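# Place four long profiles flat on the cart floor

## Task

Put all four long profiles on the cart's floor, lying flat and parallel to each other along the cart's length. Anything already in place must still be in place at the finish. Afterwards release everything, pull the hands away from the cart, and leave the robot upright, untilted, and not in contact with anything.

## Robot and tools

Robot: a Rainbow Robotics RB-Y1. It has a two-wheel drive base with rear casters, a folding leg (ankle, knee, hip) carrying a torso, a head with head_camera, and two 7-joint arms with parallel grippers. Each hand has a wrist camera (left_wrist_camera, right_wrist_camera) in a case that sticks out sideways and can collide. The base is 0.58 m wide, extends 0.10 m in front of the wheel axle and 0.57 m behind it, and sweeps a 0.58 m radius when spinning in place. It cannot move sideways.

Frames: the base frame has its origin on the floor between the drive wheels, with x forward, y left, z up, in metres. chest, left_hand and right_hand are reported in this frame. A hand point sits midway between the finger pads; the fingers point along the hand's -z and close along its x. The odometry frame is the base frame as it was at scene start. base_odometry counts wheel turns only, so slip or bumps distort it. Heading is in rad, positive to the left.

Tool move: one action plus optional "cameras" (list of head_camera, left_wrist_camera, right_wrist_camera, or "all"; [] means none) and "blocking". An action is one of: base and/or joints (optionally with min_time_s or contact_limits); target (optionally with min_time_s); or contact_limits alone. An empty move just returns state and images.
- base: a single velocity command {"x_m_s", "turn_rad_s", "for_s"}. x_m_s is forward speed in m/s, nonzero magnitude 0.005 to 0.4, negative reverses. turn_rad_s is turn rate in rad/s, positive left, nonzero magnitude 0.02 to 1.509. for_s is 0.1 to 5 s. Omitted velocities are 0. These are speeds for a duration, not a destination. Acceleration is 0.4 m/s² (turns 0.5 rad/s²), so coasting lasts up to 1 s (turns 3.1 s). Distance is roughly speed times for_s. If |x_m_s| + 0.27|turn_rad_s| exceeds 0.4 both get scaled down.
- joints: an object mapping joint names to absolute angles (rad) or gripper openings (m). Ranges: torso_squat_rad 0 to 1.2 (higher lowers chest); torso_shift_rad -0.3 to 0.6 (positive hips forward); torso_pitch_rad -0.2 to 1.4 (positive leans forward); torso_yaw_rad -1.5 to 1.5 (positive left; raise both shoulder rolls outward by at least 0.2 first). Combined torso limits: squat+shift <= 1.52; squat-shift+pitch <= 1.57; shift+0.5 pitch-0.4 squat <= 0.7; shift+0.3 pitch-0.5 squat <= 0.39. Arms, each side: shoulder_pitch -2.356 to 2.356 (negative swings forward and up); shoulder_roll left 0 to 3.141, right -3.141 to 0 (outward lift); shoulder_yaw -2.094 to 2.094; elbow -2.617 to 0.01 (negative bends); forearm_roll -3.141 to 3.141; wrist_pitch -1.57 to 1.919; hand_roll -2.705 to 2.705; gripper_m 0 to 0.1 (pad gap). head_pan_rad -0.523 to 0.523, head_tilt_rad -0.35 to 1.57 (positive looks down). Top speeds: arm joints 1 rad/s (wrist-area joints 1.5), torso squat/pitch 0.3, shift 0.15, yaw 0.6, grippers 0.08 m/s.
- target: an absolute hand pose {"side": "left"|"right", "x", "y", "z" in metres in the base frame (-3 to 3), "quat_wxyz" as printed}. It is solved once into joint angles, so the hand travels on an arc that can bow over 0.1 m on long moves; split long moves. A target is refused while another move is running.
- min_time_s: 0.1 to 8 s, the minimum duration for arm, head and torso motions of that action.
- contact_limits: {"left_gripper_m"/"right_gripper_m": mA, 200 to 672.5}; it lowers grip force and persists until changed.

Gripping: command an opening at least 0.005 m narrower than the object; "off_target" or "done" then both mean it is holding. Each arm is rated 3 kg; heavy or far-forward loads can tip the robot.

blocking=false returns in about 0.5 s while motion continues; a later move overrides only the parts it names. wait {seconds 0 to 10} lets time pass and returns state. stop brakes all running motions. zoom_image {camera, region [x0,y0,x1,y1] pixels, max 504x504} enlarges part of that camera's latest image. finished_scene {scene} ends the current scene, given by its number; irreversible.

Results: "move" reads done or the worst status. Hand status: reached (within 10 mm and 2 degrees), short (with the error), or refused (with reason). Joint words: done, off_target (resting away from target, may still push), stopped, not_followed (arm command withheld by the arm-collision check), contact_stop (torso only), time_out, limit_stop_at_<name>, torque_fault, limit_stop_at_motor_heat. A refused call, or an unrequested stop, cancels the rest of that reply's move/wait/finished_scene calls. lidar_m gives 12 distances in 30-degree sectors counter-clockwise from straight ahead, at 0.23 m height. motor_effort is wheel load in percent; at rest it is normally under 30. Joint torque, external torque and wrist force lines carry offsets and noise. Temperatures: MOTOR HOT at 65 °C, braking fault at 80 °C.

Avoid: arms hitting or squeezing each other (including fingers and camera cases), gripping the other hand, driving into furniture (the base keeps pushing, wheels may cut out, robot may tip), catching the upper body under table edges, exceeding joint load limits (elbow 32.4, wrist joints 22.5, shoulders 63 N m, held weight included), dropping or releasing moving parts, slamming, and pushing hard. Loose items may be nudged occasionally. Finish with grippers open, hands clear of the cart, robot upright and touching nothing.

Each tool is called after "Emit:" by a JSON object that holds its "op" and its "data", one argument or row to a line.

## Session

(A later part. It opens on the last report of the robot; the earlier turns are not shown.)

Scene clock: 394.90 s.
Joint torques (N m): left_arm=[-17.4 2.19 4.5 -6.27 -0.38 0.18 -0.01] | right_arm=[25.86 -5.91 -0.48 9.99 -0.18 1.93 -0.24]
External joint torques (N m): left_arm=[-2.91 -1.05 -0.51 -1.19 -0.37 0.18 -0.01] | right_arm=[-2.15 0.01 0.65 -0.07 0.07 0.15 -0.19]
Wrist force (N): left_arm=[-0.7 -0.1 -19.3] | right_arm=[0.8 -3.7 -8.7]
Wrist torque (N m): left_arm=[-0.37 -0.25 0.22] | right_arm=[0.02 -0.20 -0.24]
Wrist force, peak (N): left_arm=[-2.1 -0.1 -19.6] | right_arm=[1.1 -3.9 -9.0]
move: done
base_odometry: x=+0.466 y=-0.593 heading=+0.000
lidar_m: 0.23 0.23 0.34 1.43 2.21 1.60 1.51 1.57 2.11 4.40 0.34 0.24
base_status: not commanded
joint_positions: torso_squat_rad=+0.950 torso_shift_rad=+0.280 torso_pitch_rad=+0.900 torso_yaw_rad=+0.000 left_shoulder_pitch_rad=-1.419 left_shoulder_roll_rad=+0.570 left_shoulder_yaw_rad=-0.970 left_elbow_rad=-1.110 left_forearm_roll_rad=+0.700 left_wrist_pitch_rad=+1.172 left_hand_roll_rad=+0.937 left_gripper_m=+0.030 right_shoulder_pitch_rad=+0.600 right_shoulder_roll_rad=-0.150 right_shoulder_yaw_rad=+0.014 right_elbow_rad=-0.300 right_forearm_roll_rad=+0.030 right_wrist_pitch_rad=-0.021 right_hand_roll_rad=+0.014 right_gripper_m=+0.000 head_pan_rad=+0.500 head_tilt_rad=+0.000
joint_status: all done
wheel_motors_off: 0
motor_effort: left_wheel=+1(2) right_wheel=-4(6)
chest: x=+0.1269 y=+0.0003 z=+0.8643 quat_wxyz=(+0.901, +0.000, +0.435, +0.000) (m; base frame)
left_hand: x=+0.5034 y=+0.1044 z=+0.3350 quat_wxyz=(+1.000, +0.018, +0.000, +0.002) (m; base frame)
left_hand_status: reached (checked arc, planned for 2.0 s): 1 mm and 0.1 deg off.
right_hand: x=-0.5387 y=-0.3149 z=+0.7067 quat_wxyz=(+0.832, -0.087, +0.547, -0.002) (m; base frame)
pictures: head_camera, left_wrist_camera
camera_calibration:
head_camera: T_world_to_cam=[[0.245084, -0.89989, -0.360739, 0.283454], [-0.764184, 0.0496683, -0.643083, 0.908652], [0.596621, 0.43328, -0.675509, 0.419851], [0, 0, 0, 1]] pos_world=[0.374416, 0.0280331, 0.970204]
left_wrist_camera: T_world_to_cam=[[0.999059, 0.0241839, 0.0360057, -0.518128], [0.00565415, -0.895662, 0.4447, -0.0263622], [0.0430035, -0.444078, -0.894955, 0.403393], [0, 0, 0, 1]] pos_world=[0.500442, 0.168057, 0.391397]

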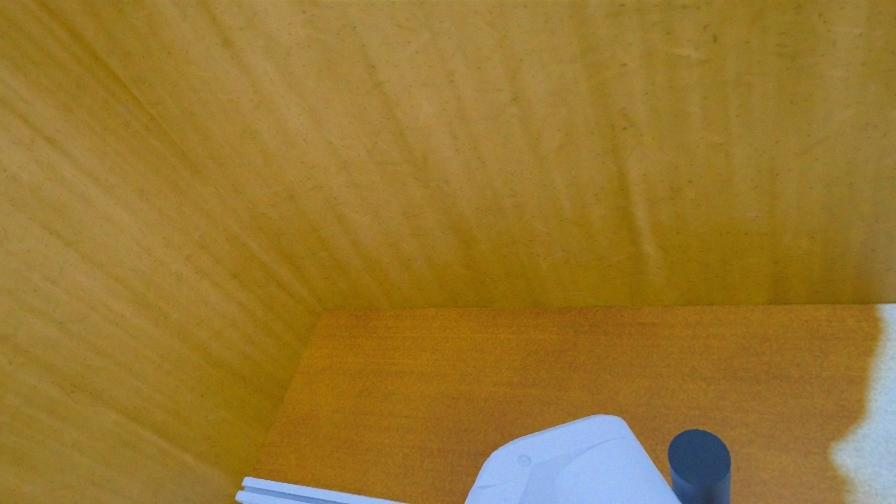

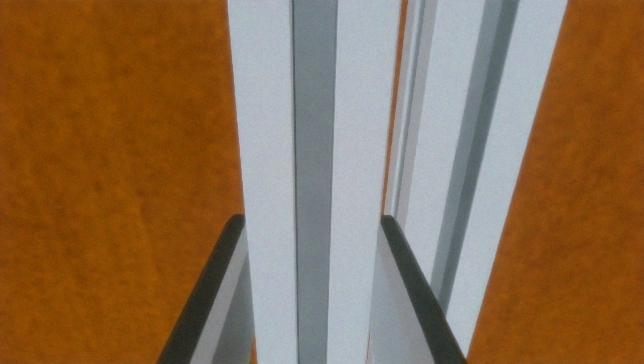

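Emit:
{"op": "move", "data": {
  "joints": {"head_pan_rad":-0.5,"head_tilt_rad":0.2},
  "cameras": ["head_camera"]
}}

Emit:
{"op": "move", "data": {
  "joints": {"head_pan_rad":0.5,"head_tilt_rad":0.2},
  "cameras": ["head_camera"]
}}

Scene clock: 411.30 s.
Joint torques (N m): left_arm=[-17.1 2.32 4.38 -5.83 -0.53 0.29 -0.19] | right_arm=[26.36 -5.64 -0.69 10.3 -0.1 1.92 -0.27]
External joint torques (N m): left_arm=[-2.61 -0.92 -0.63 -0.75 -0.52 0.29 -0.19] | right_arm=[-1.65 0.28 0.44 0.24 0.15 0.14 -0.22]
Wrist force (N): left_arm=[-0.9 -0.5 -18.9] | right_arm=[0.8 -3.7 -8.6]
Wrist torque (N m): left_arm=[-0.25 -0.27 0.22] | right_arm=[0.01 -0.20 -0.24]
Wrist force, peak (N): left_arm=[-0.8 -0.5 -19.4] | right_arm=[0.6 -3.7 -9.1]
move: done
base_odometry: x=+0.466 y=-0.593 heading=+0.000
lidar_m: 0.23 0.25 0.34 1.45 2.20 1.60 1.50 1.55 2.11 4.41 0.34 0.25
base_status: not commanded
joint_positions: torso_squat_rad=+0.950 torso_shift_rad=+0.280 torso_pitch_rad=+0.900 torso_yaw_rad=+0.000 left_shoulder_pitch_rad=-1.419 left_shoulder_roll_rad=+0.570 left_shoulder_yaw_rad=-0.970 left_elbow_rad=-1.110 left_forearm_roll_rad=+0.700 left_wrist_pitch_rad=+1.172 left_hand_roll_rad=+0.937 left_gripper_m=+0.030 right_shoulder_pitch_rad=+0.600 right_shoulder_roll_rad=-0.150 right_shoulder_yaw_rad=+0.014 right_elbow_rad=-0.300 right_forearm_roll_rad=+0.030 right_wrist_pitch_rad=-0.021 right_hand_roll_rad=+0.014 right_gripper_m=+0.000 head_pan_rad=-0.500 head_tilt_rad=+0.200
joint_status: all done
wheel_motors_off: 0
motor_effort: left_wheel=+2(2) right_wheel=-2(7)
chest: x=+0.1269 y=+0.0003 z=+0.8643 quat_wxyz=(+0.901, +0.000, +0.435, +0.000) (m; base frame)
left_hand: x=+0.5034 y=+0.1044 z=+0.3350 quat_wxyz=(+1.000, +0.018, +0.000, +0.002) (m; base frame)
right_hand: x=-0.5387 y=-0.3149 z=+0.7067 quat_wxyz=(+0.832, -0.087, +0.547, -0.002) (m; base frame)
pictures: head_camera
camera_calibration:
head_camera: T_world_to_cam=[[-0.344988, -0.849606, 0.398941, -0.279132], [-0.846729, 0.0983036, -0.522864, 0.816391], [0.405011, -0.518176, -0.753299, 0.552792], [0, 0, 0, 1]] pos_world=[0.371078, -0.0309629, 0.954636]

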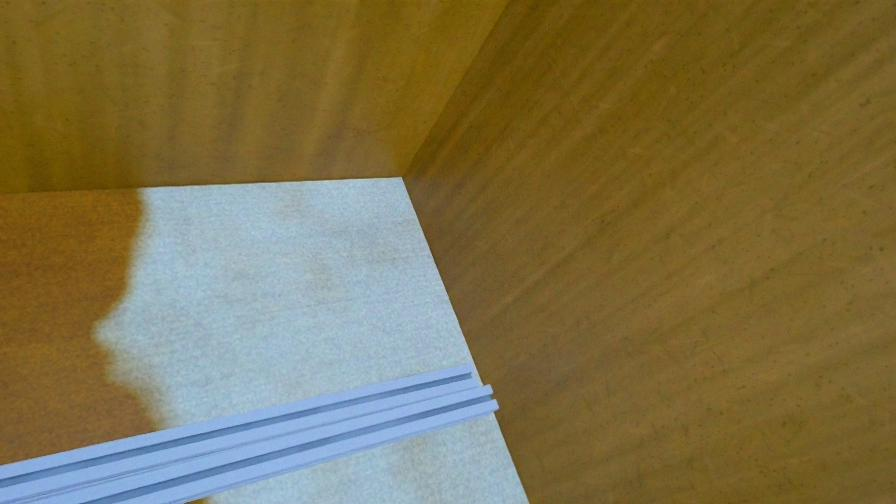

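Scene clock: 412.63 s.
Joint torques (N m): left_arm=[-17.75 2.08 4.75 -6.2 -0.47 0.32 0] | right_arm=[25.99 -5.95 -0.72 9.99 -0.04 1.9 -0.18]
External joint torques (N m): left_arm=[-3.25 -1.16 -0.25 -1.12 -0.46 0.32 0] | right_arm=[-2.02 -0.02 0.4 -0.07 0.21 0.12 -0.12]
Wrist force (N): left_arm=[-1.0 -0.6 -18.8] | right_arm=[1.0 -3.8 -8.9]
Wrist torque (N m): left_arm=[-0.20 -0.29 0.26] | right_arm=[0.02 -0.18 -0.22]
Wrist force, peak (N): left_arm=[-0.7 -0.2 -19.4] | right_arm=[0.8 -3.8 -8.9]
move: done
base_odometry: x=+0.466 y=-0.593 heading=+0.000
lidar_m: 0.22 0.25 0.34 1.43 2.21 1.60 1.51 1.57 2.11 4.41 0.34 0.24
base_status: not commanded
joint_positions: torso_squat_rad=+0.950 torso_shift_rad=+0.280 torso_pitch_rad=+0.900 torso_yaw_rad=+0.000 left_shoulder_pitch_rad=-1.419 left_shoulder_roll_rad=+0.570 left_shoulder_yaw_rad=-0.970 left_elbow_rad=-1.110 left_forearm_roll_rad=+0.700 left_wrist_pitch_rad=+1.172 left_hand_roll_rad=+0.937 left_gripper_m=+0.030 right_shoulder_pitch_rad=+0.600 right_shoulder_roll_rad=-0.150 right_shoulder_yaw_rad=+0.014 right_elbow_rad=-0.300 right_forearm_roll_rad=+0.030 right_wrist_pitch_rad=-0.021 right_hand_roll_rad=+0.014 right_gripper_m=+0.000 head_pan_rad=+0.500 head_tilt_rad=+0.200
joint_status: all done
wheel_motors_off: 0
motor_effort: left_wheel=+2(2) right_wheel=-3(6)
chest: x=+0.1269 y=+0.0003 z=+0.8643 quat_wxyz=(+0.901, +0.000, +0.435, +0.000) (m; base frame)
left_hand: x=+0.5034 y=+0.1044 z=+0.3350 quat_wxyz=(+1.000, +0.018, +0.000, +0.002) (m; base frame)
right_hand: x=-0.5387 y=-0.3149 z=+0.7067 quat_wxyz=(+0.832, -0.087, +0.547, -0.002) (m; base frame)
pictures: head_camera
camera_calibration:
head_camera: T_world_to_cam=[[0.25021, -0.902549, -0.350428, 0.271921], [-0.864979, -0.0457725, -0.499716, 0.799412], [0.434979, 0.428147, -0.792139, 0.581251], [0, 0, 0, 1]] pos_world=[0.370606, 0.0331524, 0.955199]

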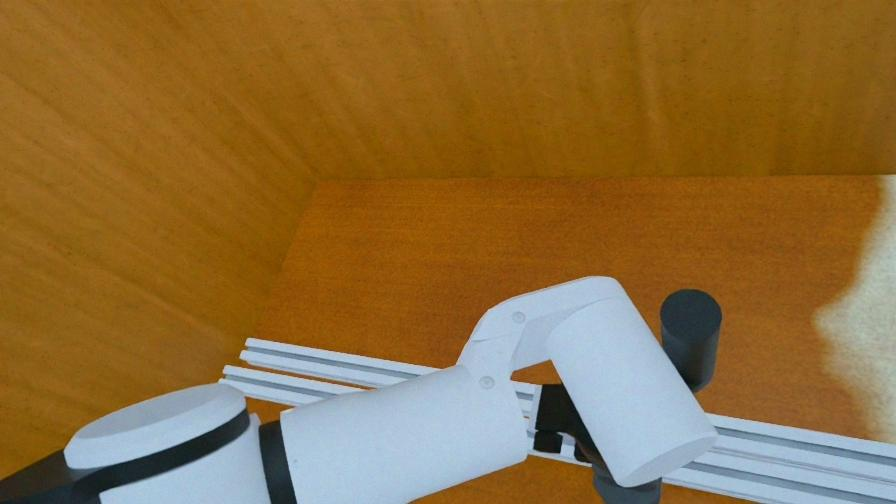

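Emit:
{"op": "move", "data": {
  "target": {"side":"left","x":0.504,"y":0.104,"z":0.322,"quat_wxyz":[0.99985,0.0175,0,-0.0015]},
  "min_time_s": 1,
  "cameras": []
}}

Emit:
{"op": "move", "data": {
  "target": {"side":"left","x":0.504,"y":0.104,"z":0.317,"quat_wxyz":[0.99985,0.0175,0,-0.0015]},
  "min_time_s": 0.8,
  "cameras": []
}}

Emit:
{"op": "move", "data": {
  "target": {"side":"left","x":0.504,"y":0.104,"z":0.313,"quat_wxyz":[0.99985,0.0175,0,-0.0015]},
  "min_time_s": 0.8,
  "cameras": ["left_wrist_camera"]
}}

Scene clock: 428.33 s.
Joint torques (N m): left_arm=[-19.64 1.45 4.06 -5.84 -0.17 0 0.14] | right_arm=[25.96 -6.16 -0.78 10.09 -0.02 1.84 -0.2]
External joint torques (N m): left_arm=[-5.08 -1.55 -0.55 -0.95 -0.16 0 0.14] | right_arm=[-2.05 -0.24 0.34 0.03 0.23 0.06 -0.15]
Wrist force (N): left_arm=[-0.9 -0.1 -18.8] | right_arm=[0.6 -3.6 -8.8]
Wrist torque (N m): left_arm=[-0.32 -0.28 0.25] | right_arm=[-0.02 -0.22 -0.24]
Wrist force, peak (N): left_arm=[-0.6 -0.2 -19.5] | right_arm=[0.9 -3.8 -9.0]
move: done
base_odometry: x=+0.466 y=-0.593 heading=+0.000
lidar_m: 0.23 0.24 0.34 1.43 2.21 1.61 1.51 1.57 2.12 4.41 0.33 0.24
base_status: not commanded
joint_positions: torso_squat_rad=+0.950 torso_shift_rad=+0.280 torso_pitch_rad=+0.900 torso_yaw_rad=+0.000 left_shoulder_pitch_rad=-1.425 left_shoulder_roll_rad=+0.532 left_shoulder_yaw_rad=-0.973 left_elbow_rad=-1.017 left_forearm_roll_rad=+0.701 left_wrist_pitch_rad=+1.123 left_hand_roll_rad=+0.897 left_gripper_m=+0.030 right_shoulder_pitch_rad=+0.600 right_shoulder_roll_rad=-0.150 right_shoulder_yaw_rad=+0.014 right_elbow_rad=-0.300 right_forearm_roll_rad=+0.030 right_wrist_pitch_rad=-0.021 right_hand_roll_rad=+0.014 right_gripper_m=+0.000 head_pan_rad=+0.500 head_tilt_rad=+0.200
joint_status: all done
wheel_motors_off: 0
motor_effort: left_wheel=+1(2) right_wheel=-3(6)
chest: x=+0.1269 y=+0.0003 z=+0.8643 quat_wxyz=(+0.901, +0.000, +0.435, +0.000) (m; base frame)
left_hand: x=+0.5034 y=+0.1045 z=+0.3217 quat_wxyz=(+1.000, +0.018, +0.000, -0.001) (m; base frame)
left_hand_status: reached (checked arc, planned for 1.0 s): 1 mm and 0.1 deg off.
right_hand: x=-0.5387 y=-0.3149 z=+0.7067 quat_wxyz=(+0.832, -0.087, +0.547, -0.002) (m; base frame)
pictures: none
No camera images: "cameras" was empty.

Scene clock: 429.47 s.
Joint torques (N m): left_arm=[-19.71 1.86 4.73 -5.85 -0.52 -0.25 -0.27] | right_arm=[26.69 -5.87 -0.66 10.32 -0.05 1.86 -0.23]
External joint torques (N m): left_arm=[-5.14 -1.05 0.26 -1.04 -0.51 -0.25 -0.27] | right_arm=[-1.31 0.06 0.46 0.26 0.2 0.08 -0.18]
Wrist force (N): left_arm=[-1.1 -0.4 -18.6] | right_arm=[0.8 -3.8 -8.8]
Wrist torque (N m): left_arm=[-0.04 -0.28 0.29] | right_arm=[0.02 -0.20 -0.23]
Wrist force, peak (N): left_arm=[-0.8 -0.5 -19.4] | right_arm=[0.8 -3.8 -8.9]
move: done
base_odometry: x=+0.466 y=-0.593 heading=+0.000
lidar_m: 0.23 0.25 0.33 1.42 2.21 1.60 1.51 1.57 2.11 4.40 0.34 0.24
base_status: not commanded
joint_positions: torso_squat_rad=+0.950 torso_shift_rad=+0.280 torso_pitch_rad=+0.900 torso_yaw_rad=+0.000 left_shoulder_pitch_rad=-1.427 left_shoulder_roll_rad=+0.518 left_shoulder_yaw_rad=-0.974 left_elbow_rad=-0.984 left_forearm_roll_rad=+0.701 left_wrist_pitch_rad=+1.104 left_hand_roll_rad=+0.885 left_gripper_m=+0.030 right_shoulder_pitch_rad=+0.600 right_shoulder_roll_rad=-0.150 right_shoulder_yaw_rad=+0.014 right_elbow_rad=-0.300 right_forearm_roll_rad=+0.030 right_wrist_pitch_rad=-0.021 right_hand_roll_rad=+0.014 right_gripper_m=+0.000 head_pan_rad=+0.500 head_tilt_rad=+0.200
joint_status: all done
wheel_motors_off: 0
motor_effort: left_wheel=+1(2) right_wheel=-5(6)
chest: x=+0.1269 y=+0.0003 z=+0.8643 quat_wxyz=(+0.901, +0.000, +0.435, +0.000) (m; base frame)
left_hand: x=+0.5033 y=+0.1047 z=+0.3169 quat_wxyz=(+1.000, +0.018, +0.000, -0.001) (m; base frame)
left_hand_status: reached (checked arc, planned for 0.8 s): 1 mm and 0.1 deg off.
right_hand: x=-0.5387 y=-0.3149 z=+0.7067 quat_wxyz=(+0.832, -0.087, +0.547, -0.002) (m; base frame)
pictures: none
No camera images: "cameras" was empty.

Scene clock: 430.60 s.
Joint torques (N m): left_arm=[-19.07 1.52 3.7 -5.94 0.22 -0.25 -0.3] | right_arm=[25.92 -6.19 -0.55 9.91 0.07 1.73 -0.29]
External joint torques (N m): left_arm=[-4.48 -1.31 -0.63 -1.2 0.24 -0.25 -0.3] | right_arm=[-2.09 -0.26 0.58 -0.15 0.31 -0.05 -0.24]
Wrist force (N): left_arm=[-1.5 -0.3 -18.1] | right_arm=[0.9 -3.6 -8.7]
Wrist torque (N m): left_arm=[0.05 -0.34 0.36] | right_arm=[0.00 -0.20 -0.25]
Wrist force, peak (N): left_arm=[-1.4 -0.5 -18.9] | right_arm=[0.7 -3.8 -8.9]
move: done
base_odometry: x=+0.466 y=-0.593 heading=+0.000
lidar_m: 0.23 0.23 0.32 1.42 2.21 1.59 1.51 1.57 2.11 4.41 0.34 0.24
base_status: not commanded
joint_positions: torso_squat_rad=+0.950 torso_shift_rad=+0.280 torso_pitch_rad=+0.900 torso_yaw_rad=+0.000 left_shoulder_pitch_rad=-1.429 left_shoulder_roll_rad=+0.505 left_shoulder_yaw_rad=-0.974 left_elbow_rad=-0.953 left_forearm_roll_rad=+0.701 left_wrist_pitch_rad=+1.088 left_hand_roll_rad=+0.874 left_gripper_m=+0.030 right_shoulder_pitch_rad=+0.600 right_shoulder_roll_rad=-0.150 right_shoulder_yaw_rad=+0.014 right_elbow_rad=-0.300 right_forearm_roll_rad=+0.030 right_wrist_pitch_rad=-0.021 right_hand_roll_rad=+0.014 right_gripper_m=+0.000 head_pan_rad=+0.500 head_tilt_rad=+0.200
joint_status: all done
wheel_motors_off: 0
motor_effort: left_wheel=+2(2) right_wheel=-4(7)
chest: x=+0.1269 y=+0.0003 z=+0.8643 quat_wxyz=(+0.901, +0.000, +0.435, +0.000) (m; base frame)
left_hand: x=+0.5033 y=+0.1047 z=+0.3128 quat_wxyz=(+1.000, +0.018, +0.000, -0.001) (m; base frame)
left_hand_status: reached (checked arc, planned for 0.8 s): 1 mm and 0.1 deg off.
right_hand: x=-0.5387 y=-0.3149 z=+0.7067 quat_wxyz=(+0.832, -0.087, +0.547, -0.002) (m; base frame)
pictures: left_wrist_camera
camera_calibration:
left_wrist_camera: T_world_to_cam=[[0.999254, 0.0170729, 0.034632, -0.516249], [-0.0000749353, -0.896072, 0.443908, -0.0129817], [0.0386116, -0.443579, -0.895403, 0.385928], [0, 0, 0, 1]] pos_world=[0.500962, 0.168371, 0.369203]

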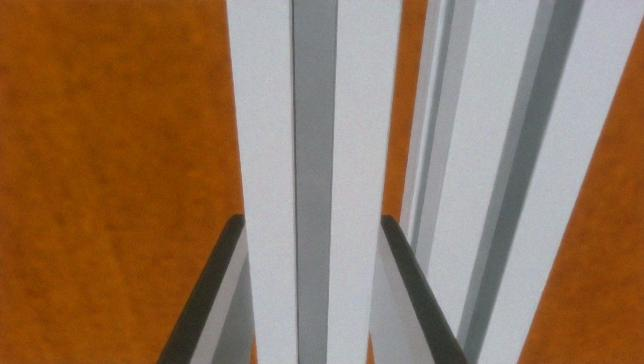

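Emit:
{"op": "move", "data": {
  "target": {"side":"left","x":0.504,"y":0.104,"z":0.309,"quat_wxyz":[0.99985,0.0175,0,-0.0015]},
  "min_time_s": 0.8,
  "cameras": []
}}

Emit:
{"op": "move", "data": {
  "target": {"side":"left","x":0.504,"y":0.104,"z":0.306,"quat_wxyz":[0.99985,0.0175,0,-0.0015]},
  "min_time_s": 0.8,
  "cameras": []
}}

Scene clock: 435.83 s.
Joint torques (N m): left_arm=[-11.93 2.55 3.49 -0.16 -2.17 -4.72 -0.11] | right_arm=[26.06 -6.35 -0.71 10.23 0.08 1.77 -0.14]
External joint torques (N m): left_arm=[2.74 -0.2 -0.73 4.51 -2.16 -4.71 -0.11] | right_arm=[-1.95 -0.43 0.41 0.18 0.33 -0.01 -0.09]
Wrist force (N): left_arm=[-20.9 7.8 40.2] | right_arm=[0.6 -3.6 -8.8]
Wrist torque (N m): left_arm=[-0.21 0.05 0.27] | right_arm=[0.00 -0.22 -0.23]
Wrist force, peak (N): left_arm=[-21.3 8.6 41.6] | right_arm=[0.9 -3.7 -9.1]
move: done
base_odometry: x=+0.466 y=-0.593 heading=+0.000
lidar_m: 0.22 0.24 0.34 1.43 2.20 1.60 1.50 1.57 2.12 4.39 0.34 0.25
base_status: not commanded
joint_positions: torso_squat_rad=+0.950 torso_shift_rad=+0.279 torso_pitch_rad=+0.899 torso_yaw_rad=+0.000 left_shoulder_pitch_rad=-1.434 left_shoulder_roll_rad=+0.491 left_shoulder_yaw_rad=-0.974 left_elbow_rad=-0.922 left_forearm_roll_rad=+0.703 left_wrist_pitch_rad=+1.072 left_hand_roll_rad=+0.862 left_gripper_m=+0.030 right_shoulder_pitch_rad=+0.600 right_shoulder_roll_rad=-0.150 right_shoulder_yaw_rad=+0.014 right_elbow_rad=-0.300 right_forearm_roll_rad=+0.030 right_wrist_pitch_rad=-0.021 right_hand_roll_rad=+0.014 right_gripper_m=+0.000 head_pan_rad=+0.500 head_tilt_rad=+0.200
joint_status: all done
wheel_motors_off: 0
motor_effort: left_wheel=+7(8) right_wheel=-3(6)
chest: x=+0.1264 y=+0.0003 z=+0.8645 quat_wxyz=(+0.901, +0.000, +0.434, +0.000) (m; base frame)
left_hand: x=+0.5040 y=+0.1038 z=+0.3102 quat_wxyz=(+1.000, +0.017, -0.001, -0.002) (m; base frame)
left_hand_status: reached (checked arc, planned for 0.8 s): 1 mm and 0.1 deg off.
right_hand: x=-0.5390 y=-0.3149 z=+0.7062 quat_wxyz=(+0.833, -0.087, +0.547, -0.002) (m; base frame)
pictures: none
No camera images: "cameras" was empty.

Scene clock: 436.97 s.
Joint torques (N m): left_arm=[-10.82 4.39 3.25 1.12 -2.47 -4.36 -0.43] | right_arm=[26.32 -6.19 -0.76 10.1 -0.13 1.87 -0.35]
External joint torques (N m): left_arm=[3.89 1.74 -0.83 5.73 -2.46 -4.35 -0.43] | right_arm=[-1.68 -0.26 0.36 0.05 0.12 0.09 -0.3]
Wrist force (N): left_arm=[-22.9 5.3 44.8] | right_arm=[0.8 -3.6 -8.7]
Wrist torque (N m): left_arm=[-0.25 -0.23 0.40] | right_arm=[-0.01 -0.21 -0.23]
Wrist force, peak (N): left_arm=[-23.6 11.7 47.1] | right_arm=[0.9 -4.0 -8.9]
move: done
base_odometry: x=+0.466 y=-0.593 heading=+0.001
lidar_m: 0.23 0.24 0.33 1.42 2.21 1.61 1.51 1.57 2.11 4.40 0.34 0.24
base_status: not commanded
joint_positions: torso_squat_rad=+0.950 torso_shift_rad=+0.279 torso_pitch_rad=+0.899 torso_yaw_rad=+0.000 left_shoulder_pitch_rad=-1.438 left_shoulder_roll_rad=+0.478 left_shoulder_yaw_rad=-0.974 left_elbow_rad=-0.891 left_forearm_roll_rad=+0.706 left_wrist_pitch_rad=+1.057 left_hand_roll_rad=+0.850 left_gripper_m=+0.030 right_shoulder_pitch_rad=+0.600 right_shoulder_roll_rad=-0.150 right_shoulder_yaw_rad=+0.014 right_elbow_rad=-0.300 right_forearm_roll_rad=+0.030 right_wrist_pitch_rad=-0.021 right_hand_roll_rad=+0.014 right_gripper_m=+0.000 head_pan_rad=+0.500 head_tilt_rad=+0.200
joint_status: all done
wheel_motors_off: 0
motor_effort: left_wheel=+10(11) right_wheel=-2(7)
chest: x=+0.1264 y=+0.0003 z=+0.8645 quat_wxyz=(+0.901, +0.000, +0.434, +0.000) (m; base frame)
left_hand: x=+0.5041 y=+0.1031 z=+0.3069 quat_wxyz=(+1.000, +0.017, +0.000, -0.002) (m; base frame)
left_hand_status: reached (checked arc, planned for 0.8 s): 1 mm and 0.1 deg off.
right_hand: x=-0.5390 y=-0.3149 z=+0.7062 quat_wxyz=(+0.833, -0.087, +0.547, -0.002) (m; base frame)
pictures: none
No camera images: "cameras" was empty.

Emit:
{"op": "move", "data": {
  "target": {"side":"left","x":0.504,"y":0.104,"z":0.3095,"quat_wxyz":[0.99985,0.0175,0,-0.0015]},
  "min_time_s": 0.8,
  "cameras": []
}}

Emit:
{"op": "move", "data": {
  "joints": {"left_gripper_m":0.039},
  "cameras": ["left_wrist_camera"]
}}

Emit:
{"op": "move", "data": {
  "target": {"side":"left","x":0.504,"y":0.104,"z":0.37,"quat_wxyz":[0.99985,0.0175,0,0]},
  "min_time_s": 1.3,
  "cameras": ["left_wrist_camera"]
}}

Scene clock: 442.43 s.
Joint torques (N m): left_arm=[-17.24 3.99 4.32 -5.95 -0.7 0.31 0.57] | right_arm=[26.06 -6.3 -0.5 10.16 0.02 1.83 -0.02]
External joint torques (N m): left_arm=[-2.57 1.27 0.16 -1.3 -0.69 0.31 0.57] | right_arm=[-1.94 -0.37 0.62 0.1 0.26 0.05 0.03]
Wrist force (N): left_arm=[-1.0 -0.1 -18.5] | right_arm=[1.0 -3.7 -8.5]
Wrist torque (N m): left_arm=[-0.53 -0.32 0.29] | right_arm=[0.02 -0.18 -0.25]
Wrist force, peak (N): left_arm=[-23.3 5.8 45.1] | right_arm=[0.7 -3.8 -9.0]
move: done
base_odometry: x=+0.466 y=-0.593 heading=+0.001
lidar_m: 0.22 0.23 0.34 1.43 2.21 1.60 1.51 1.57 2.12 4.41 0.34 0.25
base_status: not commanded
joint_positions: torso_squat_rad=+0.950 torso_shift_rad=+0.280 torso_pitch_rad=+0.899 torso_yaw_rad=+0.000 left_shoulder_pitch_rad=-1.435 left_shoulder_roll_rad=+0.487 left_shoulder_yaw_rad=-0.974 left_elbow_rad=-0.912 left_forearm_roll_rad=+0.706 left_wrist_pitch_rad=+1.069 left_hand_roll_rad=+0.857 left_gripper_m=+0.030 right_shoulder_pitch_rad=+0.600 right_shoulder_roll_rad=-0.150 right_shoulder_yaw_rad=+0.014 right_elbow_rad=-0.300 right_forearm_roll_rad=+0.030 right_wrist_pitch_rad=-0.021 right_hand_roll_rad=+0.014 right_gripper_m=+0.000 head_pan_rad=+0.500 head_tilt_rad=+0.200
joint_status: all done
wheel_motors_off: 0
motor_effort: left_wheel=+9(11) right_wheel=-3(6)
chest: x=+0.1268 y=+0.0003 z=+0.8643 quat_wxyz=(+0.901, +0.000, +0.435, +0.000) (m; base frame)
left_hand: x=+0.5036 y=+0.1039 z=+0.3087 quat_wxyz=(+1.000, +0.018, +0.001, -0.002) (m; base frame)
left_hand_status: reached (checked arc, planned for 0.8 s): 1 mm and 0.1 deg off.
right_hand: x=-0.5388 y=-0.3149 z=+0.7065 quat_wxyz=(+0.833, -0.087, +0.547, -0.002) (m; base frame)
pictures: none
No camera images: "cameras" was empty.

Scene clock: 442.97 s.
Joint torques (N m): left_arm=[-16.97 3.33 4.79 -5.27 -0.58 -0.13 0.69] | right_arm=[25.89 -6.33 -0.64 10.09 -0.1 1.77 -0.18]
External joint torques (N m): left_arm=[-2.31 0.61 0.63 -0.62 -0.57 -0.12 0.69] | right_arm=[-2.11 -0.4 0.49 0.03 0.15 -0.01 -0.13]
Wrist force (N): left_arm=[-4.0 0.1 -9.7] | right_arm=[0.7 -3.8 -8.6]
Wrist torque (N m): left_arm=[-0.35 -0.27 0.32] | right_arm=[0.03 -0.23 -0.24]
Wrist force, peak (N): left_arm=[-1.0 -0.1 -18.5] | right_arm=[0.7 -3.9 -9.0]
move: done
base_odometry: x=+0.466 y=-0.593 heading=+0.001
lidar_m: 0.23 0.24 0.33 1.44 2.21 1.59 1.51 1.57 2.12 4.41 0.34 0.24
base_status: not commanded
joint_positions: torso_squat_rad=+0.950 torso_shift_rad=+0.280 torso_pitch_rad=+0.899 torso_yaw_rad=+0.000 left_shoulder_pitch_rad=-1.435 left_shoulder_roll_rad=+0.487 left_shoulder_yaw_rad=-0.974 left_elbow_rad=-0.912 left_forearm_roll_rad=+0.706 left_wrist_pitch_rad=+1.069 left_hand_roll_rad=+0.857 left_gripper_m=+0.039 right_shoulder_pitch_rad=+0.600 right_shoulder_roll_rad=-0.150 right_shoulder_yaw_rad=+0.014 right_elbow_rad=-0.300 right_forearm_roll_rad=+0.030 right_wrist_pitch_rad=-0.021 right_hand_roll_rad=+0.014 right_gripper_m=+0.000 head_pan_rad=+0.500 head_tilt_rad=+0.200
joint_status: all done
wheel_motors_off: 0
motor_effort: left_wheel=+9(10) right_wheel=-4(4)
chest: x=+0.1268 y=+0.0003 z=+0.8643 quat_wxyz=(+0.901, +0.000, +0.435, +0.000) (m; base frame)
left_hand: x=+0.5036 y=+0.1038 z=+0.3087 quat_wxyz=(+1.000, +0.018, +0.001, -0.002) (m; base frame)
right_hand: x=-0.5388 y=-0.3149 z=+0.7065 quat_wxyz=(+0.833, -0.087, +0.547, -0.002) (m; base frame)
pictures: left_wrist_camera
camera_calibration:
left_wrist_camera: T_world_to_cam=[[0.999315, 0.0162391, 0.0332562, -0.515883], [-0.000251012, -0.895597, 0.444867, -0.0123071], [0.0370084, -0.44457, -0.894979, 0.382659], [0, 0, 0, 1]] pos_world=[0.501365, 0.167474, 0.365103]

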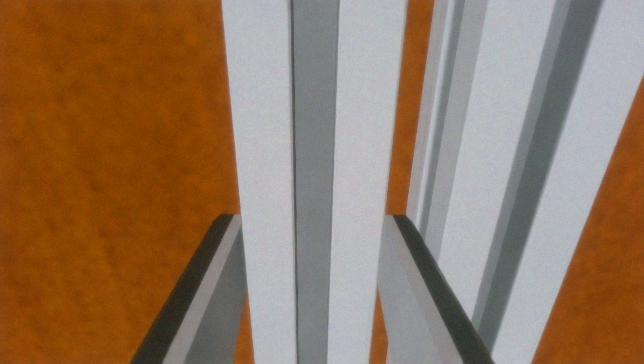

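Scene clock: 444.60 s.
Joint torques (N m): left_arm=[-14.57 4.93 6.18 -5.75 0.36 0.2 0.32] | right_arm=[25.97 -6.08 -0.29 10.2 -0.15 1.88 -0.33]
External joint torques (N m): left_arm=[-0.05 1.18 0.35 -0.4 0.36 0.19 0.32] | right_arm=[-2.04 -0.15 0.84 0.15 0.1 0.1 -0.28]
Wrist force (N): left_arm=[-0.9 0.0 -10.0] | right_arm=[1.0 -3.7 -8.7]
Wrist torque (N m): left_arm=[-0.36 -0.25 0.22] | right_arm=[0.01 -0.18 -0.23]
Wrist force, peak (N): left_arm=[-5.5 -0.5 -10.7] | right_arm=[0.8 -3.6 -9.1]
move: done
base_odometry: x=+0.466 y=-0.593 heading=+0.001
lidar_m: 0.22 0.24 0.34 1.43 2.19 1.59 1.51 1.56 2.12 4.40 0.34 0.24
base_status: not commanded
joint_positions: torso_squat_rad=+0.950 torso_shift_rad=+0.280 torso_pitch_rad=+0.899 torso_yaw_rad=+0.000 left_shoulder_pitch_rad=-1.424 left_shoulder_roll_rad=+0.650 left_shoulder_yaw_rad=-0.960 left_elbow_rad=-1.298 left_forearm_roll_rad=+0.723 left_wrist_pitch_rad=+1.286 left_hand_roll_rad=+0.995 left_gripper_m=+0.039 right_shoulder_pitch_rad=+0.600 right_shoulder_roll_rad=-0.150 right_shoulder_yaw_rad=+0.014 right_elbow_rad=-0.300 right_forearm_roll_rad=+0.030 right_wrist_pitch_rad=-0.021 right_hand_roll_rad=+0.014 right_gripper_m=+0.000 head_pan_rad=+0.500 head_tilt_rad=+0.200
joint_status: all done
wheel_motors_off: 0
motor_effort: left_wheel=+9(10) right_wheel=-2(5)
chest: x=+0.1268 y=+0.0003 z=+0.8643 quat_wxyz=(+0.901, +0.000, +0.435, +0.000) (m; base frame)
left_hand: x=+0.5039 y=+0.1039 z=+0.3700 quat_wxyz=(+1.000, +0.018, +0.001, +0.000) (m; base frame)
left_hand_status: reached (checked arc, planned for 1.3 s): 0 mm and 0.1 deg off.
right_hand: x=-0.5388 y=-0.3149 z=+0.7065 quat_wxyz=(+0.833, -0.087, +0.547, -0.002) (m; base frame)
pictures: left_wrist_camera
camera_calibration:
left_wrist_camera: T_world_to_cam=[[0.999251, 0.019088, 0.0336722, -0.518535], [0.00212161, -0.895647, 0.44476, -0.0405845], [0.038648, -0.444356, -0.895016, 0.436631], [0, 0, 0, 1]] pos_world=[0.501357, 0.167568, 0.426302]

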